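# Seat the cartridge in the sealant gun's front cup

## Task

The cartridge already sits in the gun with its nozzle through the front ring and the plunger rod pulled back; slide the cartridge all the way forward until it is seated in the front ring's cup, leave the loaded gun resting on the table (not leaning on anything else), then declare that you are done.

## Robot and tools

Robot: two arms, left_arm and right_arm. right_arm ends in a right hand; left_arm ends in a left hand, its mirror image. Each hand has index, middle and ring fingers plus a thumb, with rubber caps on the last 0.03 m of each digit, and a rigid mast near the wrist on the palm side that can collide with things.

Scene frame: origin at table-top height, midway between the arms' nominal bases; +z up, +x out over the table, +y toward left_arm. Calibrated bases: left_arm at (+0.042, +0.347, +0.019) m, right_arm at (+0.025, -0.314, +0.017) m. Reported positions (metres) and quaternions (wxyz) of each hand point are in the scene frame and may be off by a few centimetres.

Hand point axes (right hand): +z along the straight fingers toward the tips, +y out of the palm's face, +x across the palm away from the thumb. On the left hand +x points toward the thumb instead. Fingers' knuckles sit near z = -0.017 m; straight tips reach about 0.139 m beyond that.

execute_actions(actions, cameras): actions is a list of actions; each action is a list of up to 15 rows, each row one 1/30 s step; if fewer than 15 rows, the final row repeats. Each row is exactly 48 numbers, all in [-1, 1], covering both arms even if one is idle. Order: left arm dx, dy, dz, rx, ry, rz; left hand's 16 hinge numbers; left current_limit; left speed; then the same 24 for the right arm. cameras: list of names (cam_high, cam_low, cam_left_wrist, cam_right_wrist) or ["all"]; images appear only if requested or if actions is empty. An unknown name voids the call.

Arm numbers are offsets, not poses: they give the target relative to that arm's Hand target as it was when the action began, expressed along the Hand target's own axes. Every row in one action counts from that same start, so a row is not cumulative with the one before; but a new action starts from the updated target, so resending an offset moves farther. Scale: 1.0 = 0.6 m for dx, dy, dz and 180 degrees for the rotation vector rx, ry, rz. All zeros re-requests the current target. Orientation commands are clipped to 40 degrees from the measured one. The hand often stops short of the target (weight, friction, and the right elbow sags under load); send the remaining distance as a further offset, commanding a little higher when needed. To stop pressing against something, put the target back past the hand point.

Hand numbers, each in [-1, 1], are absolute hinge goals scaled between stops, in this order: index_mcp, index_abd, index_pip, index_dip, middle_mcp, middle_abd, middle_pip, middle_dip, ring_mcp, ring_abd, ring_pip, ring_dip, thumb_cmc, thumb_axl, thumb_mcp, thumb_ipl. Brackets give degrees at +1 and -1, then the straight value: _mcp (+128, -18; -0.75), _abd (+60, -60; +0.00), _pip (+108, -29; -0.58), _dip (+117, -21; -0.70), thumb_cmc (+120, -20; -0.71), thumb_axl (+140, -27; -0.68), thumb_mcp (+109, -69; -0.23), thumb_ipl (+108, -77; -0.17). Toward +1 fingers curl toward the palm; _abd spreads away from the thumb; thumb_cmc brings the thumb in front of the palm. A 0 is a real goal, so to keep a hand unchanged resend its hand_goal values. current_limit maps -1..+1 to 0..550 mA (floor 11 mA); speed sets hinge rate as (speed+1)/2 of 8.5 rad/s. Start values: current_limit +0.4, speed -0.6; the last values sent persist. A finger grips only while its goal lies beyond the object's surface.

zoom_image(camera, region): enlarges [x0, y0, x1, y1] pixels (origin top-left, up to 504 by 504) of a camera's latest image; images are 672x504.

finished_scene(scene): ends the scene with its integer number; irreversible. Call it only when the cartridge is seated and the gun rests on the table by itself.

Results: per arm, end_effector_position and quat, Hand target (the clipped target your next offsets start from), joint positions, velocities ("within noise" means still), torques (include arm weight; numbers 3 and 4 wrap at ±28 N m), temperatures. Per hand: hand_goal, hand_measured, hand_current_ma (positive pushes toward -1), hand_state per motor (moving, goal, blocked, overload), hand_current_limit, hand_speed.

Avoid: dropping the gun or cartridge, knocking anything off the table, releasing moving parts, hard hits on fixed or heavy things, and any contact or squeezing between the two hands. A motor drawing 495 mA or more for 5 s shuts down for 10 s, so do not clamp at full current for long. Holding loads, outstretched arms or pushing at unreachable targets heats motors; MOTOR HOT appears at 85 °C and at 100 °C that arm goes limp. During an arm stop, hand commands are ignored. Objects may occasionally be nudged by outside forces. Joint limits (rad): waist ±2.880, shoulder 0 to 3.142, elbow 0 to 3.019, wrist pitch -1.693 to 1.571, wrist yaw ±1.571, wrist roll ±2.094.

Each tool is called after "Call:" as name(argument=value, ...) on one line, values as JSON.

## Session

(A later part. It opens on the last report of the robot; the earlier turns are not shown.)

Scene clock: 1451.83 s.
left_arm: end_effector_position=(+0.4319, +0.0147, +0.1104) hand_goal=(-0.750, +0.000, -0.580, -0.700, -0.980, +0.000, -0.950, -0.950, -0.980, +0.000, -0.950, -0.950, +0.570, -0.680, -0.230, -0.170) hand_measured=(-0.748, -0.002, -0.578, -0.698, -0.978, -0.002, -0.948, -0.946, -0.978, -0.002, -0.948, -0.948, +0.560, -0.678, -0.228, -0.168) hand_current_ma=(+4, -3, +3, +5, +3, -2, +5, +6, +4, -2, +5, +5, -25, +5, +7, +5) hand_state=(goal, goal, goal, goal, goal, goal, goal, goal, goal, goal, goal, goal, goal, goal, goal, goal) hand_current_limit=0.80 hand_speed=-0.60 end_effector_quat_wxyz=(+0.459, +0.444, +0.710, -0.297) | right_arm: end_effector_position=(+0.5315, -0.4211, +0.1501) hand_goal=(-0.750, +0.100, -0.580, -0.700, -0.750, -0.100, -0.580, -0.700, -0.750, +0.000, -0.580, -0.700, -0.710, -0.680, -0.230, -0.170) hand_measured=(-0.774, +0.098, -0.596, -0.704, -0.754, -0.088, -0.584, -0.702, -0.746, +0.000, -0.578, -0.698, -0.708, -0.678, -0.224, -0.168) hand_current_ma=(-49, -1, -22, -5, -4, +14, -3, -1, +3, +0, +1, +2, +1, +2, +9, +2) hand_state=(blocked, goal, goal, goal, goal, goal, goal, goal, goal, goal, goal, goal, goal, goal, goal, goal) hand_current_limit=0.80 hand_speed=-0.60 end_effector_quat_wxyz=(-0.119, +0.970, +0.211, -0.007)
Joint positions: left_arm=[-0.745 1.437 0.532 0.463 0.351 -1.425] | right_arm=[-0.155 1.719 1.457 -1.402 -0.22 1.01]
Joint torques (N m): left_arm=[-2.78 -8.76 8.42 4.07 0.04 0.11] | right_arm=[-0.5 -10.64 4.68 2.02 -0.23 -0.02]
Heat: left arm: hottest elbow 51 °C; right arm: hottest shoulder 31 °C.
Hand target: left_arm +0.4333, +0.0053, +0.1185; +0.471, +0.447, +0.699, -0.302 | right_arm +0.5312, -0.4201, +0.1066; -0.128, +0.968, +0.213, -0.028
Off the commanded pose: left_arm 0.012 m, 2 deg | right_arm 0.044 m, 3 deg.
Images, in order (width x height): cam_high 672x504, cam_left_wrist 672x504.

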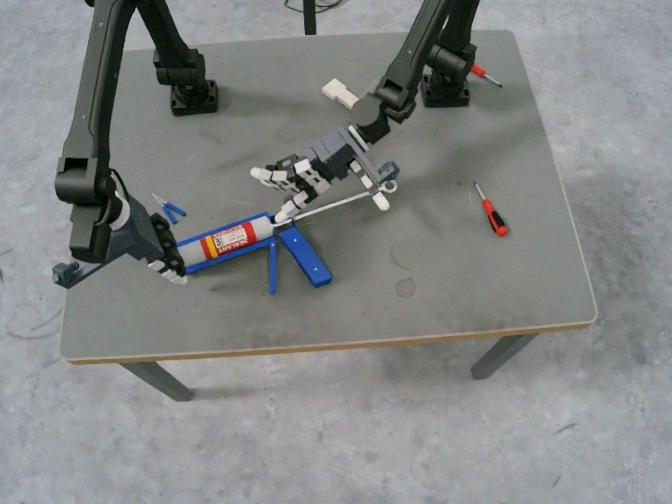

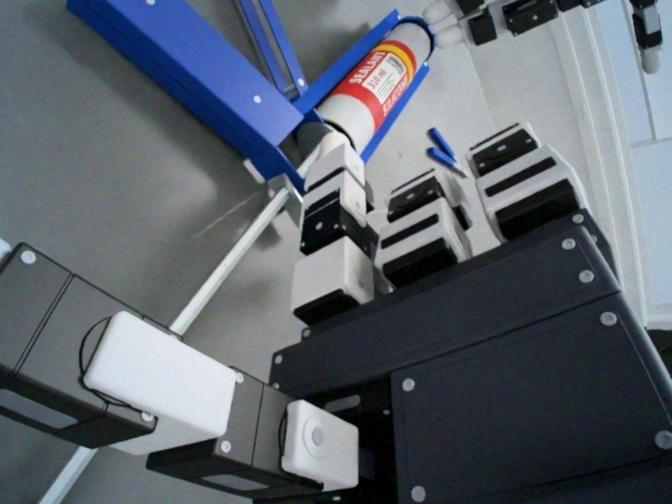

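Call:
execute_actions(actions=[[[-0.023,0,0.0123,0,0,0,-0.75,0,-0.58,-0.7,-0.98,0,-0.95,-0.95,-0.98,0,-0.95,-0.95,0.57,-0.68,-0.23,-0.17,0.8,-0.6,0,0,0,0,0,0,-0.75,0.1,-0.58,-0.7,-0.75,-0.1,-0.58,-0.7,-0.75,0,-0.58,-0.7,-0.71,-0.68,-0.23,-0.17,0.8,-0.6]]])

Call:
execute_actions(actions=[[[-0.0031,0.001,0.0202,0,0,0,-0.75,0,-0.58,-0.7,-0.98,0,-0.95,-0.95,-0.98,0,-0.95,-0.95,0.57,-0.68,-0.23,-0.17,0.8,-0.6,0,0,0,0,0,0,-0.75,0.1,-0.58,-0.7,-0.75,-0.1,-0.58,-0.7,-0.75,0,-0.58,-0.7,-0.71,-0.68,-0.23,-0.17,0.8,-0.6]]], cameras=["cam_high","cam_left_wrist"])

Call:
zoom_image(camera="cam_high", region=[235, 190, 305, 260])

Call:
zoom_image(camera="cam_left_wrist", region=[280, 90, 380, 190])

Scene clock: 1471.73 s.
left_arm: end_effector_position=(+0.4302, +0.0129, +0.1107) hand_goal=(-0.750, +0.000, -0.580, -0.700, -0.980, +0.000, -0.950, -0.950, -0.980, +0.000, -0.950, -0.950, +0.570, -0.680, -0.230, -0.170) hand_measured=(-0.748, -0.002, -0.578, -0.698, -0.978, -0.002, -0.948, -0.946, -0.978, -0.002, -0.948, -0.948, +0.560, -0.678, -0.228, -0.168) hand_current_ma=(+4, -3, +3, +5, +3, -2, +5, +6, +4, -2, +5, +5, -25, +5, +7, +5) hand_state=(goal, goal, goal, goal, goal, goal, goal, goal, goal, goal, goal, goal, goal, goal, goal, goal) hand_current_limit=0.80 hand_speed=-0.60 end_effector_quat_wxyz=(+0.460, +0.445, +0.709, -0.295) | right_arm: end_effector_position=(+0.5315, -0.4211, +0.1501) hand_goal=(-0.750, +0.100, -0.580, -0.700, -0.750, -0.100, -0.580, -0.700, -0.750, +0.000, -0.580, -0.700, -0.710, -0.680, -0.230, -0.170) hand_measured=(-0.774, +0.098, -0.596, -0.704, -0.754, -0.088, -0.584, -0.702, -0.746, +0.000, -0.578, -0.698, -0.708, -0.678, -0.224, -0.168) hand_current_ma=(-49, -1, -22, -5, -4, +14, -3, -1, +3, +0, +1, +2, +1, +2, +9, +2) hand_state=(blocked, goal, goal, goal, goal, goal, goal, goal, goal, goal, goal, goal, goal, goal, goal, goal) hand_current_limit=0.80 hand_speed=-0.60 end_effector_quat_wxyz=(-0.119, +0.970, +0.211, -0.007)
Joint positions: left_arm=[-0.754 1.437 0.532 0.463 0.34 -1.425] | right_arm=[-0.155 1.719 1.457 -1.402 -0.22 1.01]
Joint torques (N m): left_arm=[-2.96 -9.11 11.52 2.37 0.05 0.06] | right_arm=[-0.44 -11.05 4.46 1.98 -0.18 0.04]
Heat: left arm: hottest elbow 50 °C; right arm: hottest shoulder 31 °C.
Hand target: left_arm +0.4383, -0.0057, +0.1286; +0.471, +0.447, +0.698, -0.302 | right_arm +0.5312, -0.4201, +0.1066; -0.128, +0.968, +0.213, -0.028
Off the commanded pose: left_arm 0.027 m, 2 deg | right_arm 0.044 m, 3 deg.

Scene clock: 1472.43 s.
left_arm: end_effector_position=(+0.4350, +0.0033, +0.1127) hand_goal=(-0.750, +0.000, -0.580, -0.700, -0.980, +0.000, -0.950, -0.950, -0.980, +0.000, -0.950, -0.950, +0.570, -0.680, -0.230, -0.170) hand_measured=(-0.748, -0.002, -0.578, -0.698, -0.978, -0.002, -0.948, -0.946, -0.978, -0.002, -0.948, -0.948, +0.560, -0.678, -0.228, -0.168) hand_current_ma=(+4, -3, +3, +5, +3, -2, +5, +6, +4, -2, +5, +5, -25, +5, +7, +5) hand_state=(goal, goal, goal, goal, goal, goal, goal, goal, goal, goal, goal, goal, goal, goal, goal, goal) hand_current_limit=0.80 hand_speed=-0.60 end_effector_quat_wxyz=(+0.462, +0.447, +0.707, -0.294) | right_arm: end_effector_position=(+0.5315, -0.4211, +0.1501) hand_goal=(-0.750, +0.100, -0.580, -0.700, -0.750, -0.100, -0.580, -0.700, -0.750, +0.000, -0.580, -0.700, -0.710, -0.680, -0.230, -0.170) hand_measured=(-0.774, +0.098, -0.596, -0.704, -0.754, -0.088, -0.584, -0.702, -0.746, +0.000, -0.578, -0.698, -0.708, -0.678, -0.224, -0.168) hand_current_ma=(-49, -1, -22, -5, -4, +14, -3, -1, +3, +0, +1, +2, +1, +2, +9, +2) hand_state=(blocked, goal, goal, goal, goal, goal, goal, goal, goal, goal, goal, goal, goal, goal, goal, goal) hand_current_limit=0.80 hand_speed=-0.60 end_effector_quat_wxyz=(-0.119, +0.970, +0.211, -0.007)
Joint positions: left_arm=[-0.765 1.458 0.557 0.463 0.33 -1.425] | right_arm=[-0.155 1.719 1.457 -1.402 -0.22 1.01]
Joint torques (N m): left_arm=[-3.08 -8 11.64 2.78 0.06 0.04] | right_arm=[-0.62 -10.7 4.53 1.92 -0.15 0.01]
Heat: left arm: hottest elbow 50 °C; right arm: hottest shoulder 31 °C.
Hand target: left_arm +0.4438, -0.0162, +0.1256; +0.471, +0.447, +0.699, -0.302 | right_arm +0.5312, -0.4201, +0.1066; -0.128, +0.968, +0.213, -0.028
Off the commanded pose: left_arm 0.025 m, 2 deg | right_arm 0.044 m, 3 deg.
Images, in order (width x height): cam_high 672x504, cam_left_wrist 672x504.

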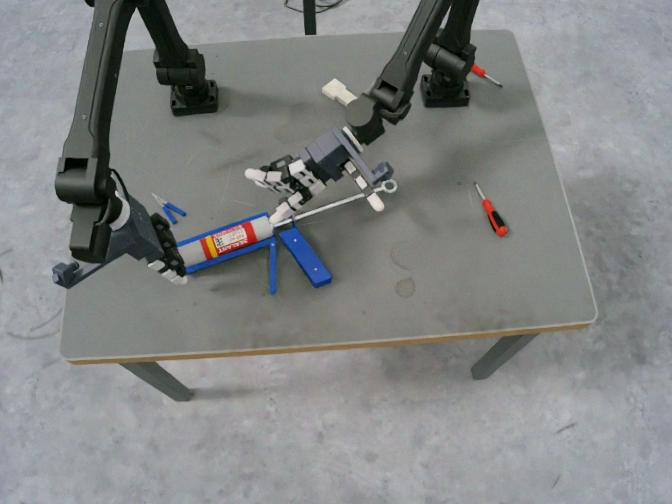

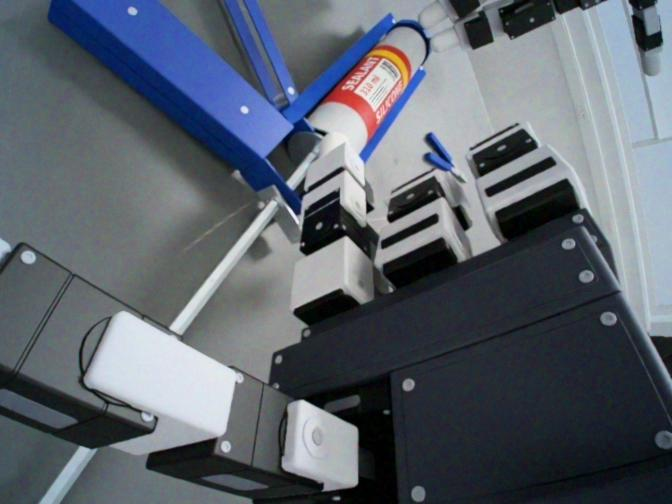

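Scaled by 7.200 from the camera's 672x504 image, which has a finer 960x720 frame.

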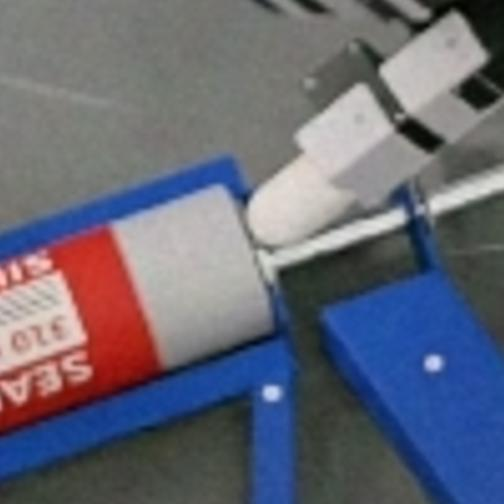

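Scaled by 5.040 from the camera's 672x504 image, which has a finer 960x720 frame.

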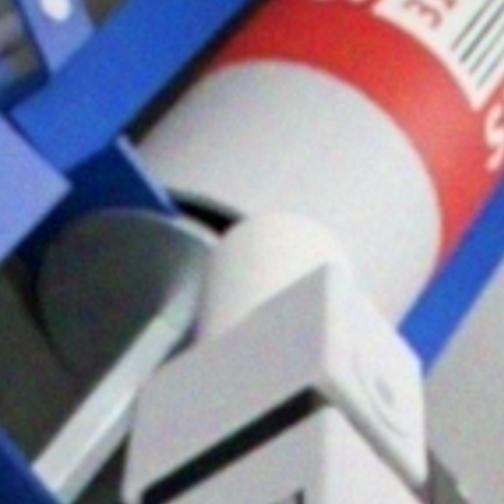

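Call:
execute_actions(actions=[[[-0.0031,0,0.0167,0,0,0,-0.75,0,-0.58,-0.7,-0.98,0,-0.95,-0.95,-0.98,0,-0.95,-0.95,0.57,-0.68,-0.23,-0.17,0.8,-0.6,0,0,0,0,0,0,-0.75,0.1,-0.58,-0.7,-0.75,-0.1,-0.58,-0.7,-0.75,0,-0.58,-0.7,-0.71,-0.68,-0.23,-0.17,0.8,-0.6]]], cameras=["cam_high","cam_left_wrist"])

Call:
zoom_image(camera="cam_high", region=[235, 190, 305, 260])

Call:
zoom_image(camera="cam_left_wrist", region=[280, 90, 380, 190])

Call:
zoom_image(camera="cam_left_wrist", region=[370, 0, 460, 90])

Scene clock: 1485.97 s.
left_arm: end_effector_position=(+0.4385, -0.0013, +0.1112) hand_goal=(-0.750, +0.000, -0.580, -0.700, -0.980, +0.000, -0.950, -0.950, -0.980, +0.000, -0.950, -0.950, +0.570, -0.680, -0.230, -0.170) hand_measured=(-0.748, +0.002, -0.578, -0.698, -0.978, -0.002, -0.948, -0.946, -0.978, -0.002, -0.948, -0.948, +0.560, -0.678, -0.228, -0.168) hand_current_ma=(+4, +3, +3, +4, +3, -2, +5, +6, +4, -2, +5, +5, -25, +5, +7, +5) hand_state=(goal, goal, goal, goal, goal, goal, goal, goal, goal, goal, goal, goal, goal, goal, goal, goal) hand_current_limit=0.80 hand_speed=-0.60 end_effector_quat_wxyz=(+0.462, +0.446, +0.709, -0.292) | right_arm: end_effector_position=(+0.5315, -0.4211, +0.1501) hand_goal=(-0.750, +0.100, -0.580, -0.700, -0.750, -0.100, -0.580, -0.700, -0.750, +0.000, -0.580, -0.700, -0.710, -0.680, -0.230, -0.170) hand_measured=(-0.774, +0.098, -0.596, -0.704, -0.754, -0.088, -0.584, -0.702, -0.746, +0.000, -0.578, -0.698, -0.708, -0.678, -0.224, -0.168) hand_current_ma=(-49, -1, -22, -5, -4, +14, -3, -1, +3, +0, +1, +2, +1, +2, +9, +2) hand_state=(blocked, goal, goal, goal, goal, goal, goal, goal, goal, goal, goal, goal, goal, goal, goal, goal) hand_current_limit=0.80 hand_speed=-0.60 end_effector_quat_wxyz=(-0.119, +0.970, +0.211, -0.007)
Joint positions: left_arm=[-0.77 1.475 0.573 0.463 0.321 -1.427] | right_arm=[-0.155 1.719 1.457 -1.402 -0.22 1.01]
Joint torques (N m): left_arm=[-3.08 -7.88 12.19 3.12 0.09 0] | right_arm=[-0.73 -11.52 4.45 2.25 -0.18 0.02]
Heat: left arm: hottest elbow 51 °C; right arm: hottest shoulder 31 °C.
Hand target: left_arm +0.4479, -0.0253, +0.1235; +0.471, +0.447, +0.698, -0.302 | right_arm +0.5312, -0.4201, +0.1066; -0.128, +0.968, +0.213, -0.028
Off the commanded pose: left_arm 0.029 m, 2 deg | right_arm 0.044 m, 3 deg.
Images, in order (width x height): cam_high 672x504, cam_left_wrist 672x504.

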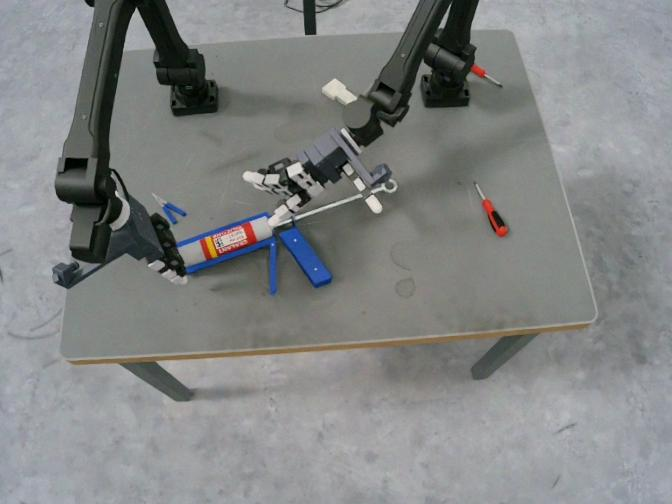

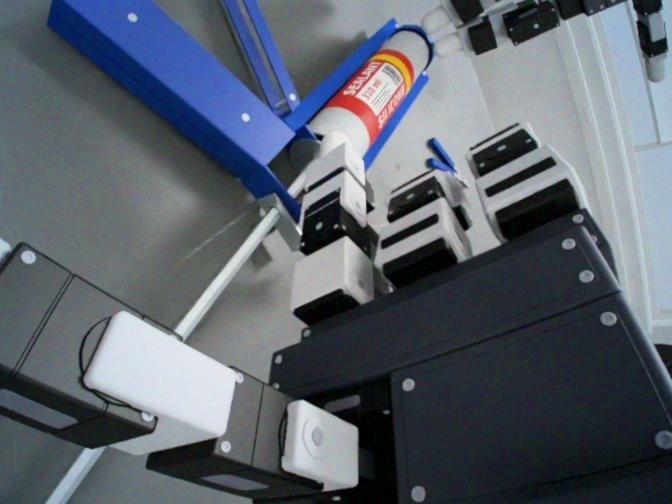

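Scaled by 7.200 from the camera's 672x504 image, which has a finer 960x720 frame.

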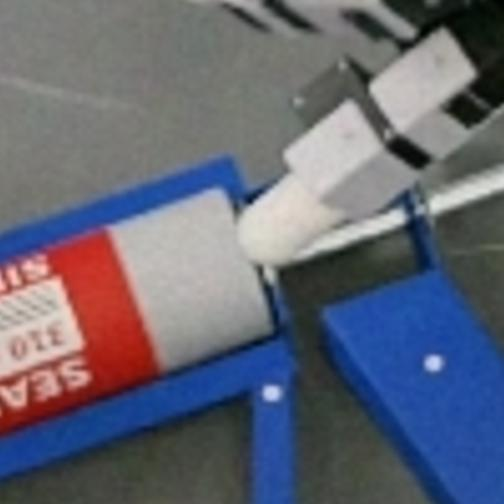

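Scaled by 5.040 from the camera's 672x504 image, which has a finer 960x720 frame.

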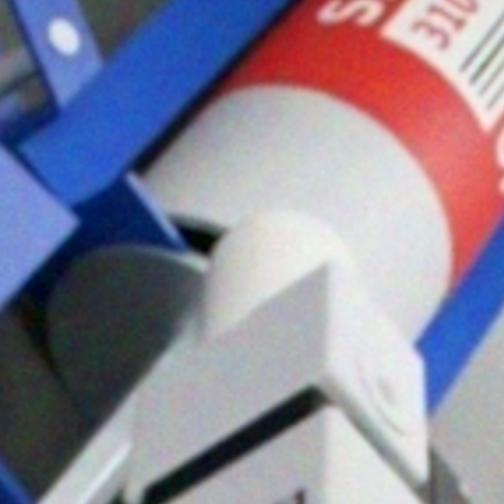

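Scaled by 5.600 from the camera's 672x504 image, which has a finer 960x720 frame.

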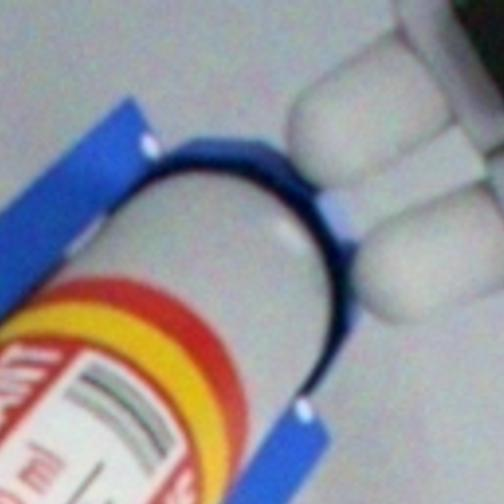

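Call:
execute_actions(actions=[[[-0.0035,-0.001,0.0185,0,0,0,-0.75,0,-0.58,-0.7,-0.98,0,-0.95,-0.95,-0.98,0,-0.95,-0.95,0.57,-0.68,-0.23,-0.17,0.8,-0.6,0,0,0,0,0,0,-0.75,0.1,-0.58,-0.7,-0.75,-0.1,-0.58,-0.7,-0.75,0,-0.58,-0.7,-0.71,-0.68,-0.23,-0.17,0.8,-0.6]]], cameras=["cam_high","cam_left_wrist"])

Call:
zoom_image(camera="cam_high", region=[235, 190, 305, 260])

Call:
zoom_image(camera="cam_left_wrist", region=[370, 0, 460, 90])

Scene clock: 1497.90 s.
left_arm: end_effector_position=(+0.4443, -0.0075, +0.1097) hand_goal=(-0.750, +0.000, -0.580, -0.700, -0.980, +0.000, -0.950, -0.950, -0.980, +0.000, -0.950, -0.950, +0.570, -0.680, -0.230, -0.170) hand_measured=(-0.740, +0.010, -0.576, -0.698, -0.978, -0.002, -0.948, -0.946, -0.978, -0.002, -0.948, -0.948, +0.560, -0.678, -0.228, -0.168) hand_current_ma=(+23, +22, +7, +2, +3, -2, +5, +6, +4, -2, +5, +5, -25, +5, +7, +5) hand_state=(goal, goal, goal, goal, goal, goal, goal, goal, goal, goal, goal, goal, goal, goal, goal, goal) hand_current_limit=0.80 hand_speed=-0.60 end_effector_quat_wxyz=(+0.462, +0.444, +0.711, -0.289) | right_arm: end_effector_position=(+0.5315, -0.4211, +0.1501) hand_goal=(-0.750, +0.100, -0.580, -0.700, -0.750, -0.100, -0.580, -0.700, -0.750, +0.000, -0.580, -0.700, -0.710, -0.680, -0.230, -0.170) hand_measured=(-0.774, +0.098, -0.596, -0.704, -0.754, -0.088, -0.584, -0.702, -0.746, +0.000, -0.578, -0.698, -0.708, -0.678, -0.224, -0.168) hand_current_ma=(-49, -1, -22, -5, -4, +14, -3, -1, +3, +0, +1, +2, +1, +2, +9, +2) hand_state=(blocked, goal, goal, goal, goal, goal, goal, goal, goal, goal, goal, goal, goal, goal, goal, goal) hand_current_limit=0.80 hand_speed=-0.60 end_effector_quat_wxyz=(-0.119, +0.970, +0.211, -0.007)
Joint positions: left_arm=[-0.776 1.5 0.596 0.463 0.306 -1.431] | right_arm=[-0.155 1.719 1.457 -1.402 -0.22 1.01]
Joint torques (N m): left_arm=[-3.66 -7.94 12.37 3.34 0.21 0] | right_arm=[-0.56 -10.99 4.52 2.22 -0.18 0.01]
Motor temperatures (°C): left_arm=[21 28 53 21 25 25] | right_arm=[22 31 30 25 22 21]
Heat: left arm: hottest elbow 53 °C; right arm: hottest shoulder 31 °C.
Hand target: left_arm +0.4521, -0.0356, +0.1214; +0.471, +0.447, +0.698, -0.302 | right_arm +0.5312, -0.4201, +0.1066; -0.128, +0.968, +0.213, -0.028
Off the commanded pose: left_arm 0.031 m, 2 deg | right_arm 0.044 m, 3 deg.
Images, in order (width x height): cam_high 672x504, cam_left_wrist 672x504.

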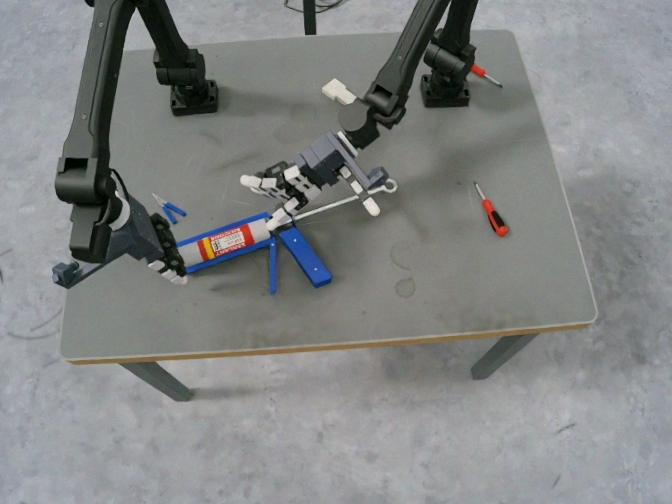

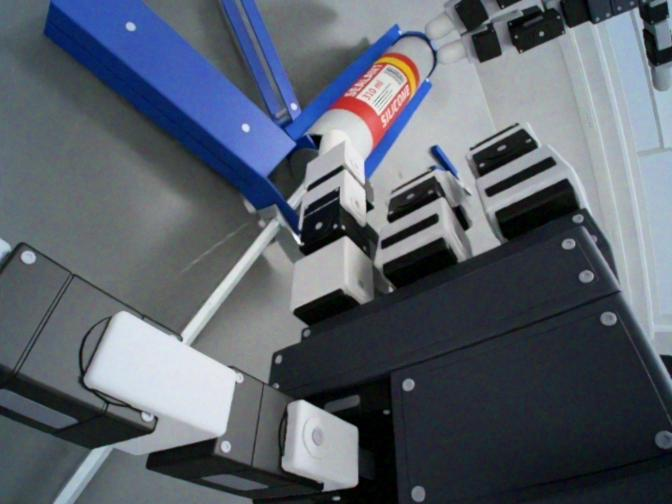

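Scaled by 7.200 from the camera's 672x504 image, which has a finer 960x720 frame.

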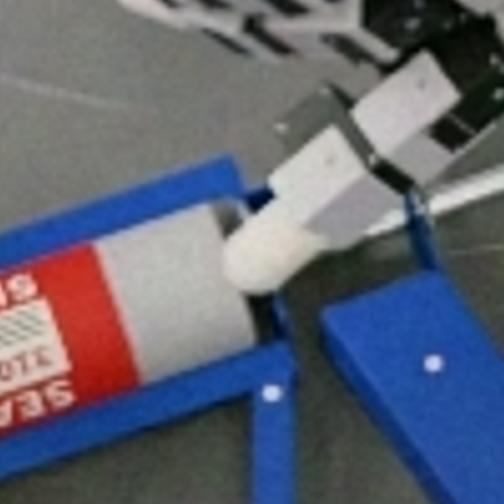

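Scaled by 5.600 from the camera's 672x504 image, which has a finer 960x720 frame.

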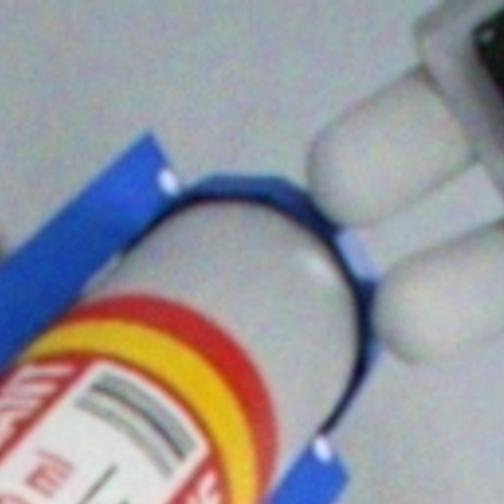

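Call:
execute_actions(actions=[[[-0.0035,-0.003,0.0154,0,0,0,-0.75,0,-0.58,-0.7,-0.98,0,-0.95,-0.95,-0.98,0,-0.95,-0.95,0.57,-0.68,-0.23,-0.17,0.8,-0.6,0,0,0,0,0,0,-0.75,0.1,-0.58,-0.7,-0.75,-0.1,-0.58,-0.7,-0.75,0,-0.58,-0.7,-0.71,-0.68,-0.23,-0.17,0.8,-0.6]]], cameras=["cam_high","cam_left_wrist"])

Call:
zoom_image(camera="cam_high", region=[235, 190, 305, 260])

Call:
zoom_image(camera="cam_left_wrist", region=[380, 10, 450, 80])

Scene clock: 1511.37 s.
left_arm: end_effector_position=(+0.4443, -0.0070, +0.1086) hand_goal=(-0.750, +0.000, -0.580, -0.700, -0.980, +0.000, -0.950, -0.950, -0.980, +0.000, -0.950, -0.950, +0.570, -0.680, -0.230, -0.170) hand_measured=(-0.742, +0.018, -0.578, -0.700, -0.978, -0.002, -0.948, -0.946, -0.978, -0.002, -0.948, -0.948, +0.560, -0.678, -0.228, -0.168) hand_current_ma=(+18, +43, +2, -1, +3, -2, +5, +6, +4, -2, +5, +5, -25, +5, +7, +5) hand_state=(goal, goal, goal, goal, goal, goal, goal, goal, goal, goal, goal, goal, goal, goal, goal, goal) hand_current_limit=0.80 hand_speed=-0.60 end_effector_quat_wxyz=(+0.462, +0.441, +0.714, -0.287) | right_arm: end_effector_position=(+0.5315, -0.4211, +0.1501) hand_goal=(-0.750, +0.100, -0.580, -0.700, -0.750, -0.100, -0.580, -0.700, -0.750, +0.000, -0.580, -0.700, -0.710, -0.680, -0.230, -0.170) hand_measured=(-0.774, +0.098, -0.596, -0.704, -0.754, -0.088, -0.584, -0.702, -0.746, +0.000, -0.578, -0.698, -0.708, -0.678, -0.224, -0.168) hand_current_ma=(-49, -1, -22, -5, -4, +14, -3, -1, +3, +0, +1, +2, +1, +2, +9, +2) hand_state=(blocked, goal, goal, goal, goal, goal, goal, goal, goal, goal, goal, goal, goal, goal, goal, goal) hand_current_limit=0.80 hand_speed=-0.60 end_effector_quat_wxyz=(-0.119, +0.970, +0.211, -0.007)
Joint positions: left_arm=[-0.779 1.501 0.597 0.463 0.296 -1.436] | right_arm=[-0.155 1.719 1.457 -1.402 -0.22 1.01]
Joint torques (N m): left_arm=[-4.78 -6.36 13.75 3.44 0.15 0] | right_arm=[-0.38 -11.46 4.34 2.07 -0.13 0.05]
Heat: left arm: hottest elbow 54 °C; right arm: hottest shoulder 31 °C.
Hand target: left_arm +0.4544, -0.0449, +0.1199; +0.471, +0.447, +0.699, -0.302 | right_arm +0.5312, -0.4201, +0.1066; -0.128, +0.968, +0.213, -0.028
Off the commanded pose: left_arm 0.041 m, 3 deg | right_arm 0.044 m, 3 deg.
Images, in order (width x height): cam_high 672x504, cam_left_wrist 672x504.

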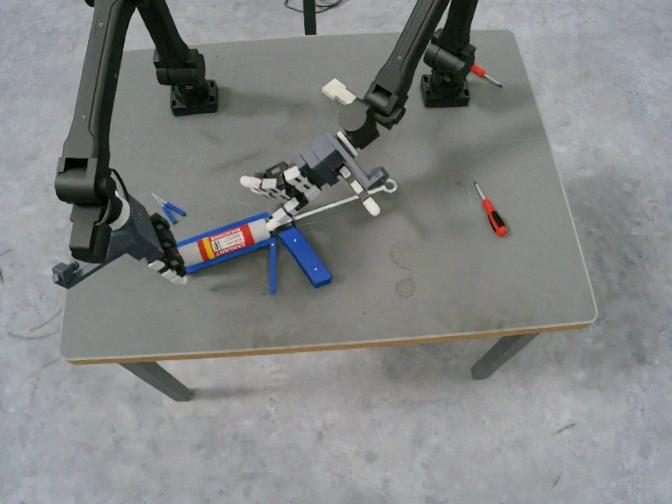

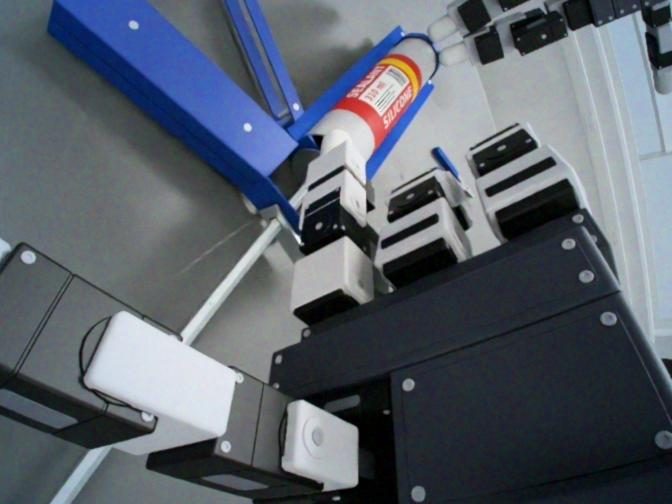

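Scaled by 7.200 from the camera's 672x504 image, which has a finer 960x720 frame.

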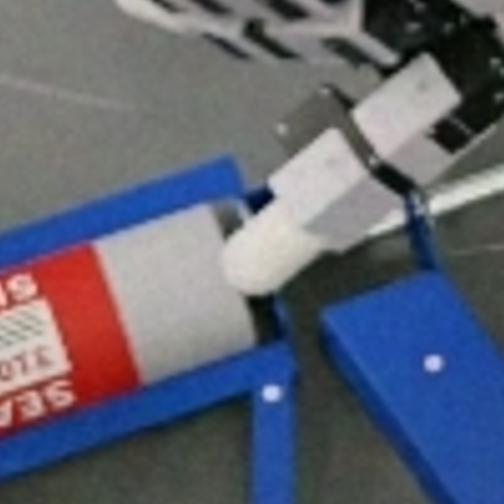

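Scaled by 7.200 from the camera's 672x504 image, which has a finer 960x720 frame.

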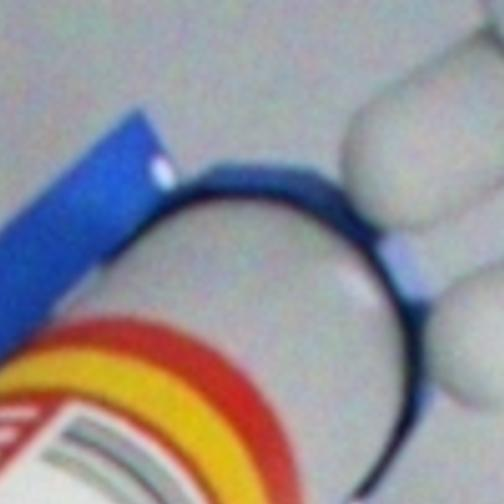

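Call:
execute_actions(actions=[[[-0.0045,-0.003,0.0188,0,0,0,-0.75,0,-0.58,-0.7,-0.98,0,-0.95,-0.95,-0.98,0,-0.95,-0.95,0.57,-0.68,-0.23,-0.17,0.8,-0.6,0,0,0,0,0,0,-0.75,0.1,-0.58,-0.7,-0.75,-0.1,-0.58,-0.7,-0.75,0,-0.58,-0.7,-0.71,-0.68,-0.23,-0.17,0.8,-0.6]]], cameras=["cam_high","cam_left_wrist"])

Call:
zoom_image(camera="cam_high", region=[235, 190, 305, 260])

Call:
zoom_image(camera="cam_left_wrist", region=[380, 10, 450, 80])

Scene clock: 1524.90 s.
left_arm: end_effector_position=(+0.4535, -0.0337, +0.1106) hand_goal=(-0.750, +0.000, -0.580, -0.700, -0.980, +0.000, -0.950, -0.950, -0.980, +0.000, -0.950, -0.950, +0.570, -0.680, -0.230, -0.170) hand_measured=(-0.722, +0.010, -0.564, -0.694, -0.978, -0.002, -0.948, -0.946, -0.978, -0.002, -0.948, -0.948, +0.560, -0.678, -0.228, -0.168) hand_current_ma=(+90, +21, +43, +14, +3, -2, +5, +6, +4, -2, +5, +5, -25, +5, +7, +5) hand_state=(blocked, goal, goal, goal, goal, goal, goal, goal, goal, goal, goal, goal, goal, goal, goal, goal) hand_current_limit=0.80 hand_speed=-0.60 end_effector_quat_wxyz=(+0.465, +0.445, +0.709, -0.288) | right_arm: end_effector_position=(+0.5318, -0.4214, +0.1503) hand_goal=(-0.750, +0.100, -0.580, -0.700, -0.750, -0.100, -0.580, -0.700, -0.750, +0.000, -0.580, -0.700, -0.710, -0.680, -0.230, -0.170) hand_measured=(-0.776, +0.098, -0.596, -0.704, -0.754, -0.088, -0.584, -0.702, -0.746, +0.000, -0.578, -0.698, -0.708, -0.678, -0.224, -0.168) hand_current_ma=(-49, -1, -23, -5, -4, +14, -3, -1, +3, +0, +1, +2, +1, +2, +9, +2) hand_state=(blocked, goal, goal, goal, goal, goal, goal, goal, goal, goal, goal, goal, goal, goal, goal, goal) hand_current_limit=0.80 hand_speed=-0.60 end_effector_quat_wxyz=(-0.118, +0.970, +0.211, -0.006)
Joint positions: left_arm=[-0.807 1.556 0.662 0.463 0.278 -1.44] | right_arm=[-0.156 1.719 1.457 -1.4 -0.219 1.01]
Joint torques (N m): left_arm=[-2.84 -9.35 11.25 3.51 0.4 0] | right_arm=[-0.56 -10.64 4.56 1.92 -0.22 0.03]
Motor temperatures (°C): left_arm=[21 27 55 21 25 25] | right_arm=[22 31 30 25 22 21]
Heat: left arm: hottest elbow 55 °C; right arm: hottest shoulder 31 °C.
Hand target: left_arm +0.4575, -0.0560, +0.1181; +0.471, +0.447, +0.699, -0.302 | right_arm +0.5312, -0.4200, +0.1066; -0.128, +0.968, +0.213, -0.028
Off the commanded pose: left_arm 0.024 m, 2 deg | right_arm 0.044 m, 3 deg.
Images, in order (width x height): cam_high 672x504, cam_left_wrist 672x504.

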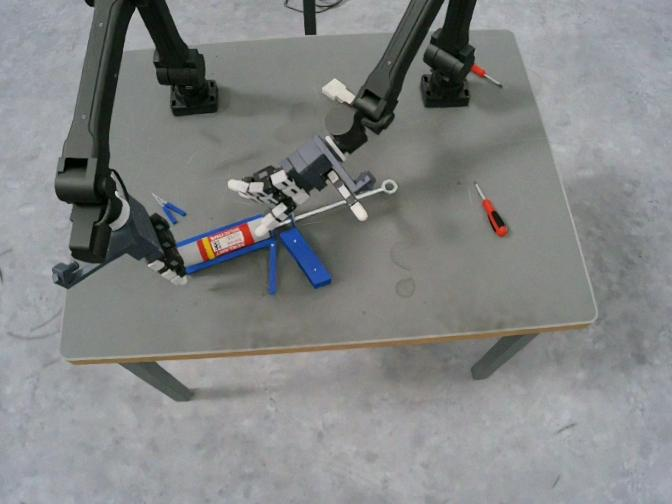

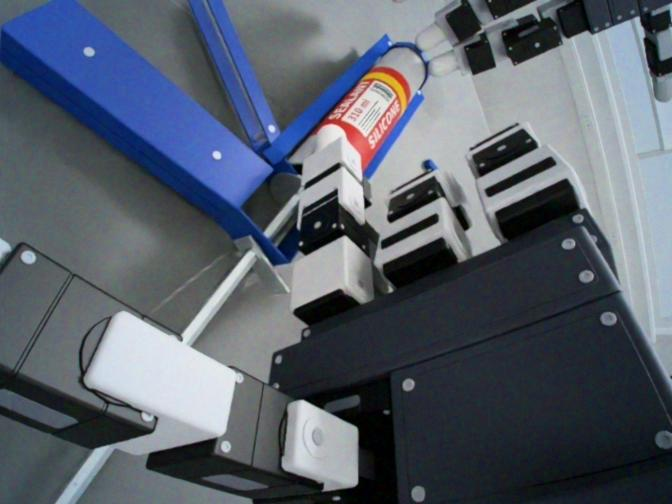

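Scaled by 7.200 from the camera's 672x504 image, which has a finer 960x720 frame.

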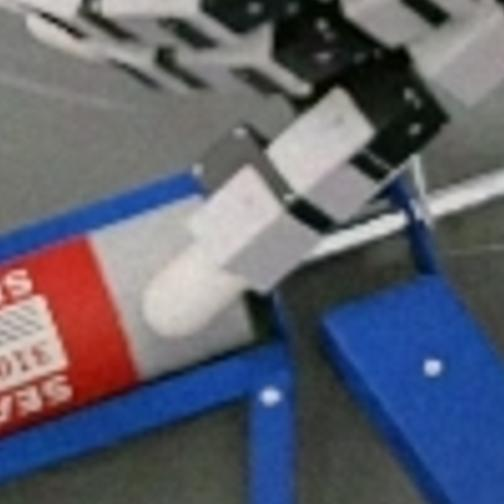

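Scaled by 7.200 from the camera's 672x504 image, which has a finer 960x720 frame.

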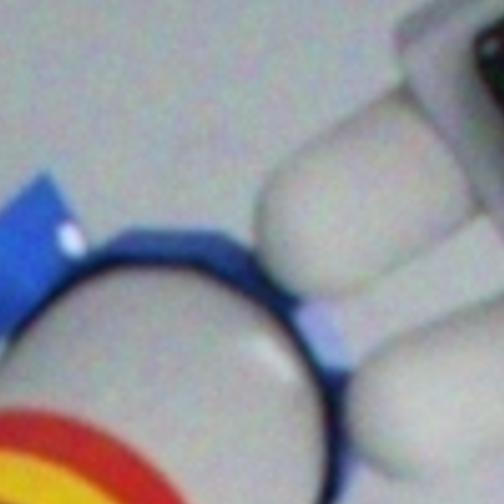

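Call:
zoom_image(camera="cam_left_wrist", region=[380, 30, 430, 80])

Call:
zoom_image(camera="cam_high", region=[155, 240, 215, 300])

Scaled by 10.080 from the camera's 672x504 image, which has a finer 960x720 frame.

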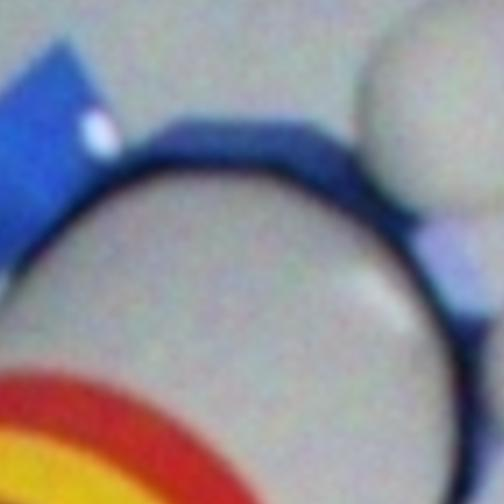

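Scaled by 8.400 from the camera's 672x504 image, which has a finer 960x720 frame.

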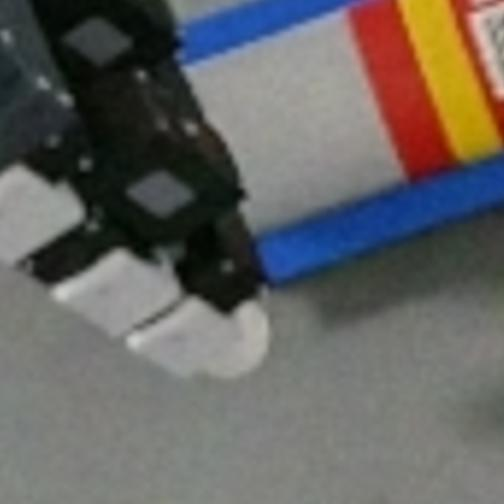

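Call:
execute_actions(actions=[[[-0.0725,0,-0.0293,0,0,0,-0.75,0,-0.58,-0.7,-0.98,0,-0.95,-0.95,-0.98,0,-0.95,-0.95,0.57,-0.68,-0.23,-0.17,0.8,-0.6,0,0,0,0,0,0,-0.75,0.1,-0.58,-0.7,-0.75,-0.1,-0.58,-0.7,-0.75,0,-0.58,-0.7,-0.71,-0.68,-0.23,-0.17,0.8,-0.6]],[[0.0413,0.0033,-0.1024,0,0,0,-0.75,0,-0.58,-0.7,-0.98,0,-0.95,-0.95,-0.98,0,-0.95,-0.95,0.57,-0.68,-0.23,-0.17,0.8,-0.6,0,0,0,0,0,0,-0.75,0.1,-0.58,-0.7,-0.75,-0.1,-0.58,-0.7,-0.75,0,-0.58,-0.7,-0.71,-0.68,-0.23,-0.17,0.8,-0.6]]], cameras=["cam_high","cam_left_wrist"])

Call:
zoom_image(camera="cam_left_wrist", region=[360, 0, 440, 80])

Call:
zoom_image(camera="cam_high", region=[235, 190, 305, 260])

Scene clock: 1647.07 s.
left_arm: end_effector_position=(+0.4275, -0.0011, +0.1578) hand_goal=(-0.750, +0.000, -0.580, -0.700, -0.980, +0.000, -0.950, -0.950, -0.980, +0.000, -0.950, -0.950, +0.570, -0.680, -0.230, -0.170) hand_measured=(-0.748, -0.002, -0.578, -0.698, -0.978, -0.002, -0.948, -0.946, -0.978, -0.002, -0.948, -0.948, +0.560, -0.678, -0.228, -0.168) hand_current_ma=(+4, -2, +5, +5, +3, -2, +5, +6, +4, -2, +5, +5, -25, +5, +7, +5) hand_state=(goal, goal, goal, goal, goal, goal, goal, goal, goal, goal, goal, goal, goal, goal, goal, goal) hand_current_limit=0.80 hand_speed=-0.60 end_effector_quat_wxyz=(+0.465, +0.447, +0.700, -0.306) | right_arm: end_effector_position=(+0.5318, -0.4214, +0.1503) hand_goal=(-0.750, +0.100, -0.580, -0.700, -0.750, -0.100, -0.580, -0.700, -0.750, +0.000, -0.580, -0.700, -0.710, -0.680, -0.230, -0.170) hand_measured=(-0.776, +0.098, -0.596, -0.704, -0.754, -0.088, -0.584, -0.702, -0.746, +0.000, -0.578, -0.698, -0.708, -0.678, -0.224, -0.168) hand_current_ma=(-49, -1, -23, -5, -4, +14, -3, -1, +3, +0, +1, +2, +1, +2, +9, +2) hand_state=(blocked, goal, goal, goal, goal, goal, goal, goal, goal, goal, goal, goal, goal, goal, goal, goal) hand_current_limit=0.80 hand_speed=-0.60 end_effector_quat_wxyz=(-0.118, +0.970, +0.211, -0.006)
Joint positions: left_arm=[-0.777 1.33 0.588 0.326 0.341 -1.438] | right_arm=[-0.156 1.719 1.457 -1.4 -0.219 1.01]
Joint torques (N m): left_arm=[-0.38 -10.46 8.83 2.32 0.23 0.21] | right_arm=[-0.79 -10.17 4.53 1.98 -0.26 0.04]
Motor temperatures (°C): left_arm=[21 27 56 21 26 25] | right_arm=[22 30 30 25 22 21]
Heat: left arm: hottest elbow 56 °C; right arm: hottest shoulder 30 °C.
Hand target: left_arm +0.4315, +0.0050, +0.1649; +0.471, +0.447, +0.699, -0.302 | right_arm +0.5312, -0.4200, +0.1066; -0.128, +0.968, +0.213, -0.028
Off the commanded pose: left_arm 0.010 m, 1 deg | right_arm 0.044 m, 3 deg.
Images, in order (width x height): cam_high 672x504, cam_left_wrist 672x504.

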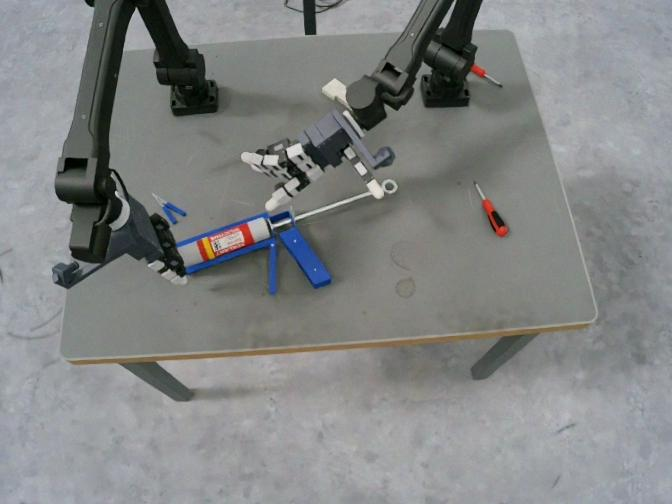

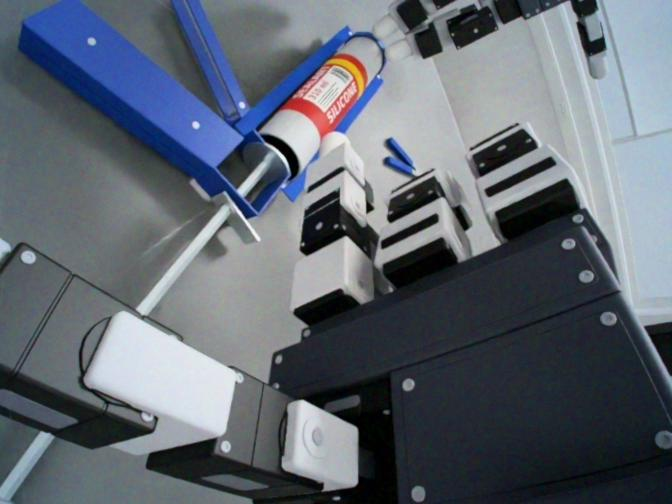

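Scaled by 6.300 from the camera's 672x504 image, which has a finer 960x720 frame.

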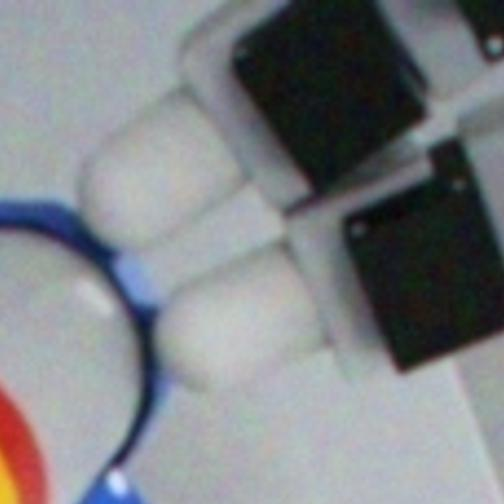

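Scaled by 7.200 from the camera's 672x504 image, which has a finer 960x720 frame.

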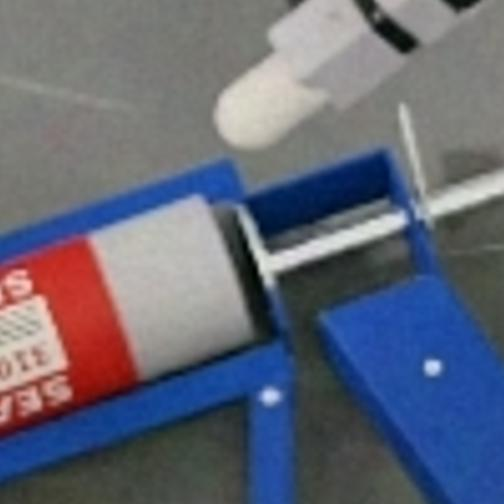

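Call:
zoom_image(camera="cam_left_wrist", region=[330, 20, 390, 80])

Scaled by 8.400 from the camera's 672x504 image, which has a finer 960x720 frame.

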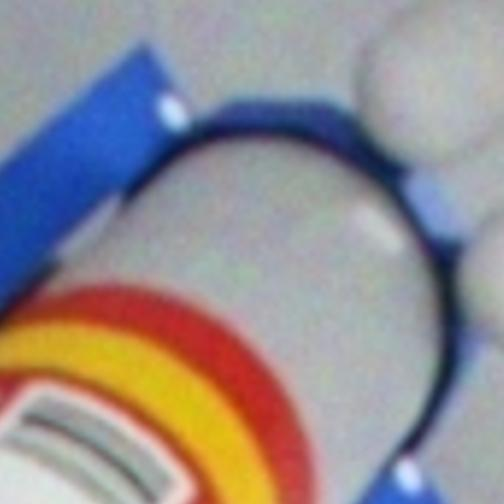

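Call:
execute_actions(actions=[[[0.0142,0.0175,-0.035,0,0,0,-0.75,0,-0.58,-0.7,-0.98,0,-0.95,-0.95,-0.98,0,-0.95,-0.95,0.57,-0.68,-0.23,-0.17,0.8,-0.6,0,0,0,0,0,0,-0.75,0.1,-0.58,-0.7,-0.75,-0.1,-0.58,-0.7,-0.75,0,-0.58,-0.7,-0.71,-0.68,-0.23,-0.17,0.8,-0.6]],[[0.0525,-0.0238,0.0767,0,0,0,-0.75,0,-0.58,-0.7,-0.98,0,-0.95,-0.95,-0.98,0,-0.95,-0.95,0.57,-0.68,-0.23,-0.17,0.8,-0.6,0,0,0,0,0,0,-0.75,0.1,-0.58,-0.7,-0.75,-0.1,-0.58,-0.7,-0.75,0,-0.58,-0.7,-0.71,-0.68,-0.23,-0.17,0.8,-0.6]]], cameras=["cam_high","cam_left_wrist"])

Call:
zoom_image(camera="cam_left_wrist", region=[280, 90, 380, 190])

Call:
zoom_image(camera="cam_high", region=[235, 190, 305, 260])

Scene clock: 1685.30 s.
left_arm: end_effector_position=(+0.4309, +0.0050, +0.1123) hand_goal=(-0.750, +0.000, -0.580, -0.700, -0.980, +0.000, -0.950, -0.950, -0.980, +0.000, -0.950, -0.950, +0.570, -0.680, -0.230, -0.170) hand_measured=(-0.748, -0.002, -0.578, -0.698, -0.978, -0.002, -0.948, -0.946, -0.978, -0.002, -0.948, -0.948, +0.560, -0.678, -0.228, -0.168) hand_current_ma=(+3, -3, +5, +5, +3, -2, +5, +6, +4, -2, +5, +5, -25, +5, +7, +5) hand_state=(goal, goal, goal, goal, goal, goal, goal, goal, goal, goal, goal, goal, goal, goal, goal, goal) hand_current_limit=0.80 hand_speed=-0.60 end_effector_quat_wxyz=(+0.461, +0.449, +0.707, -0.295) | right_arm: end_effector_position=(+0.5318, -0.4214, +0.1503) hand_goal=(-0.750, +0.100, -0.580, -0.700, -0.750, -0.100, -0.580, -0.700, -0.750, +0.000, -0.580, -0.700, -0.710, -0.680, -0.230, -0.170) hand_measured=(-0.776, +0.098, -0.596, -0.704, -0.754, -0.088, -0.584, -0.702, -0.746, +0.000, -0.578, -0.698, -0.708, -0.678, -0.224, -0.168) hand_current_ma=(-49, -1, -23, -5, -4, +14, -3, -1, +3, +0, +1, +2, +1, +2, +9, +2) hand_state=(blocked, goal, goal, goal, goal, goal, goal, goal, goal, goal, goal, goal, goal, goal, goal, goal) hand_current_limit=0.80 hand_speed=-0.60 end_effector_quat_wxyz=(-0.118, +0.970, +0.211, -0.006)
Joint positions: left_arm=[-0.768 1.448 0.546 0.465 0.331 -1.423] | right_arm=[-0.156 1.719 1.457 -1.4 -0.219 1.01]
Joint torques (N m): left_arm=[-2.78 -8.88 8.39 4.15 0.05 0.01] | right_arm=[-0.5 -11.28 4.74 2.1 -0.21 0.04]
Motor temperatures (°C): left_arm=[21 29 51 21 25 25] | right_arm=[22 30 29 25 22 21]
Heat: left arm: hottest elbow 51 °C; right arm: hottest shoulder 30 °C.
Hand target: left_arm +0.4315, -0.0042, +0.1187; +0.471, +0.447, +0.698, -0.302 | right_arm +0.5312, -0.4200, +0.1066; -0.128, +0.968, +0.213, -0.028
Off the commanded pose: left_arm 0.011 m, 2 deg | right_arm 0.044 m, 3 deg.
Images, in order (width x height): cam_high 672x504, cam_left_wrist 672x504.

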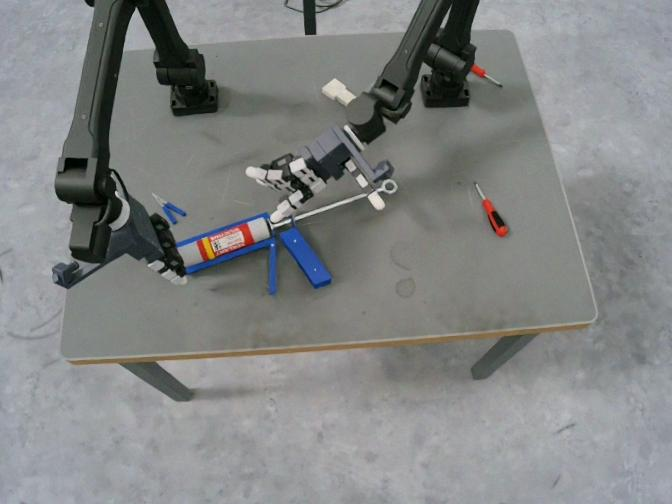

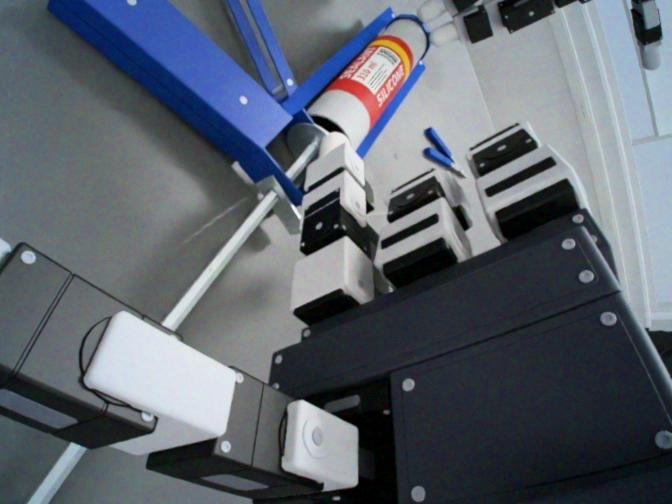

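Scaled by 5.040 from the camera's 672x504 image, which has a finer 960x720 frame.

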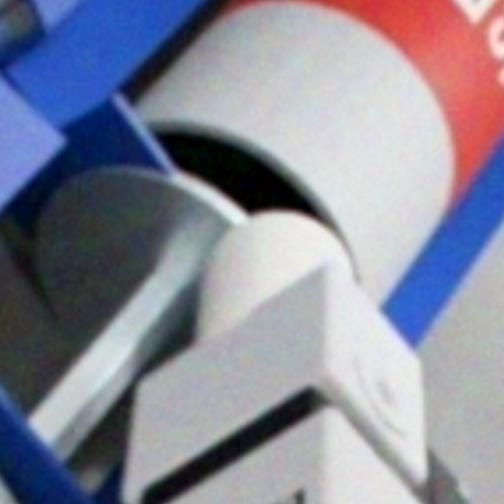

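Scaled by 7.200 from the camera's 672x504 image, which has a finer 960x720 frame.

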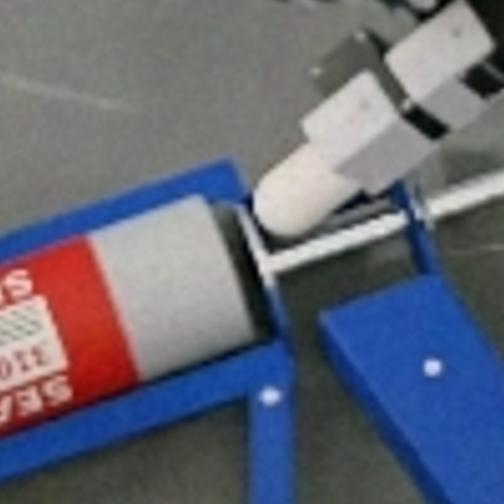

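Call:
execute_actions(actions=[[[-0.0305,-0.003,0.0079,0,0,0,-0.75,0,-0.58,-0.7,-0.98,0,-0.95,-0.95,-0.98,0,-0.95,-0.95,0.57,-0.68,-0.23,-0.17,0.8,-0.6,0,0,0,0,0,0,-0.75,0.1,-0.58,-0.7,-0.75,-0.1,-0.58,-0.7,-0.75,0,-0.58,-0.7,-0.71,-0.68,-0.23,-0.17,0.8,-0.6]]])

Scene clock: 1726.27 s.
left_arm: end_effector_position=(+0.4266, +0.0039, +0.1081) hand_goal=(-0.750, +0.000, -0.580, -0.700, -0.980, +0.000, -0.950, -0.950, -0.980, +0.000, -0.950, -0.950, +0.570, -0.680, -0.230, -0.170) hand_measured=(-0.748, -0.002, -0.578, -0.698, -0.978, -0.002, -0.948, -0.946, -0.978, -0.002, -0.948, -0.948, +0.560, -0.678, -0.228, -0.168) hand_current_ma=(+3, -3, +5, +5, +3, -2, +5, +6, +4, -2, +5, +5, -25, +5, +7, +5) hand_state=(goal, goal, goal, goal, goal, goal, goal, goal, goal, goal, goal, goal, goal, goal, goal, goal) hand_current_limit=0.80 hand_speed=-0.60 end_effector_quat_wxyz=(+0.454, +0.448, +0.712, -0.292) | right_arm: end_effector_position=(+0.5318, -0.4214, +0.1503) hand_goal=(-0.750, +0.100, -0.580, -0.700, -0.750, -0.100, -0.580, -0.700, -0.750, +0.000, -0.580, -0.700, -0.710, -0.680, -0.230, -0.170) hand_measured=(-0.776, +0.098, -0.596, -0.704, -0.754, -0.088, -0.584, -0.702, -0.746, +0.000, -0.578, -0.698, -0.708, -0.678, -0.224, -0.168) hand_current_ma=(-49, -1, -23, -5, -4, +14, -3, -1, +3, +0, +1, +2, +1, +2, +9, +2) hand_state=(blocked, goal, goal, goal, goal, goal, goal, goal, goal, goal, goal, goal, goal, goal, goal, goal) hand_current_limit=0.80 hand_speed=-0.60 end_effector_quat_wxyz=(-0.118, +0.970, +0.211, -0.006)
Joint positions: left_arm=[-0.78 1.448 0.546 0.449 0.317 -1.43] | right_arm=[-0.156 1.719 1.457 -1.4 -0.219 1.01]
Joint torques (N m): left_arm=[-2.78 -10.87 11.6 2.19 0.03 0.03] | right_arm=[-0.79 -10.46 4.51 1.92 -0.23 -0.02]
Heat: left arm: hottest elbow 48 °C; right arm: hottest shoulder 30 °C.
Hand target: left_arm +0.4346, -0.0150, +0.1338; +0.471, +0.447, +0.699, -0.302 | right_arm +0.5312, -0.4200, +0.1066; -0.128, +0.968, +0.213, -0.028
Off the commanded pose: left_arm 0.033 m, 3 deg | right_arm 0.044 m, 3 deg.


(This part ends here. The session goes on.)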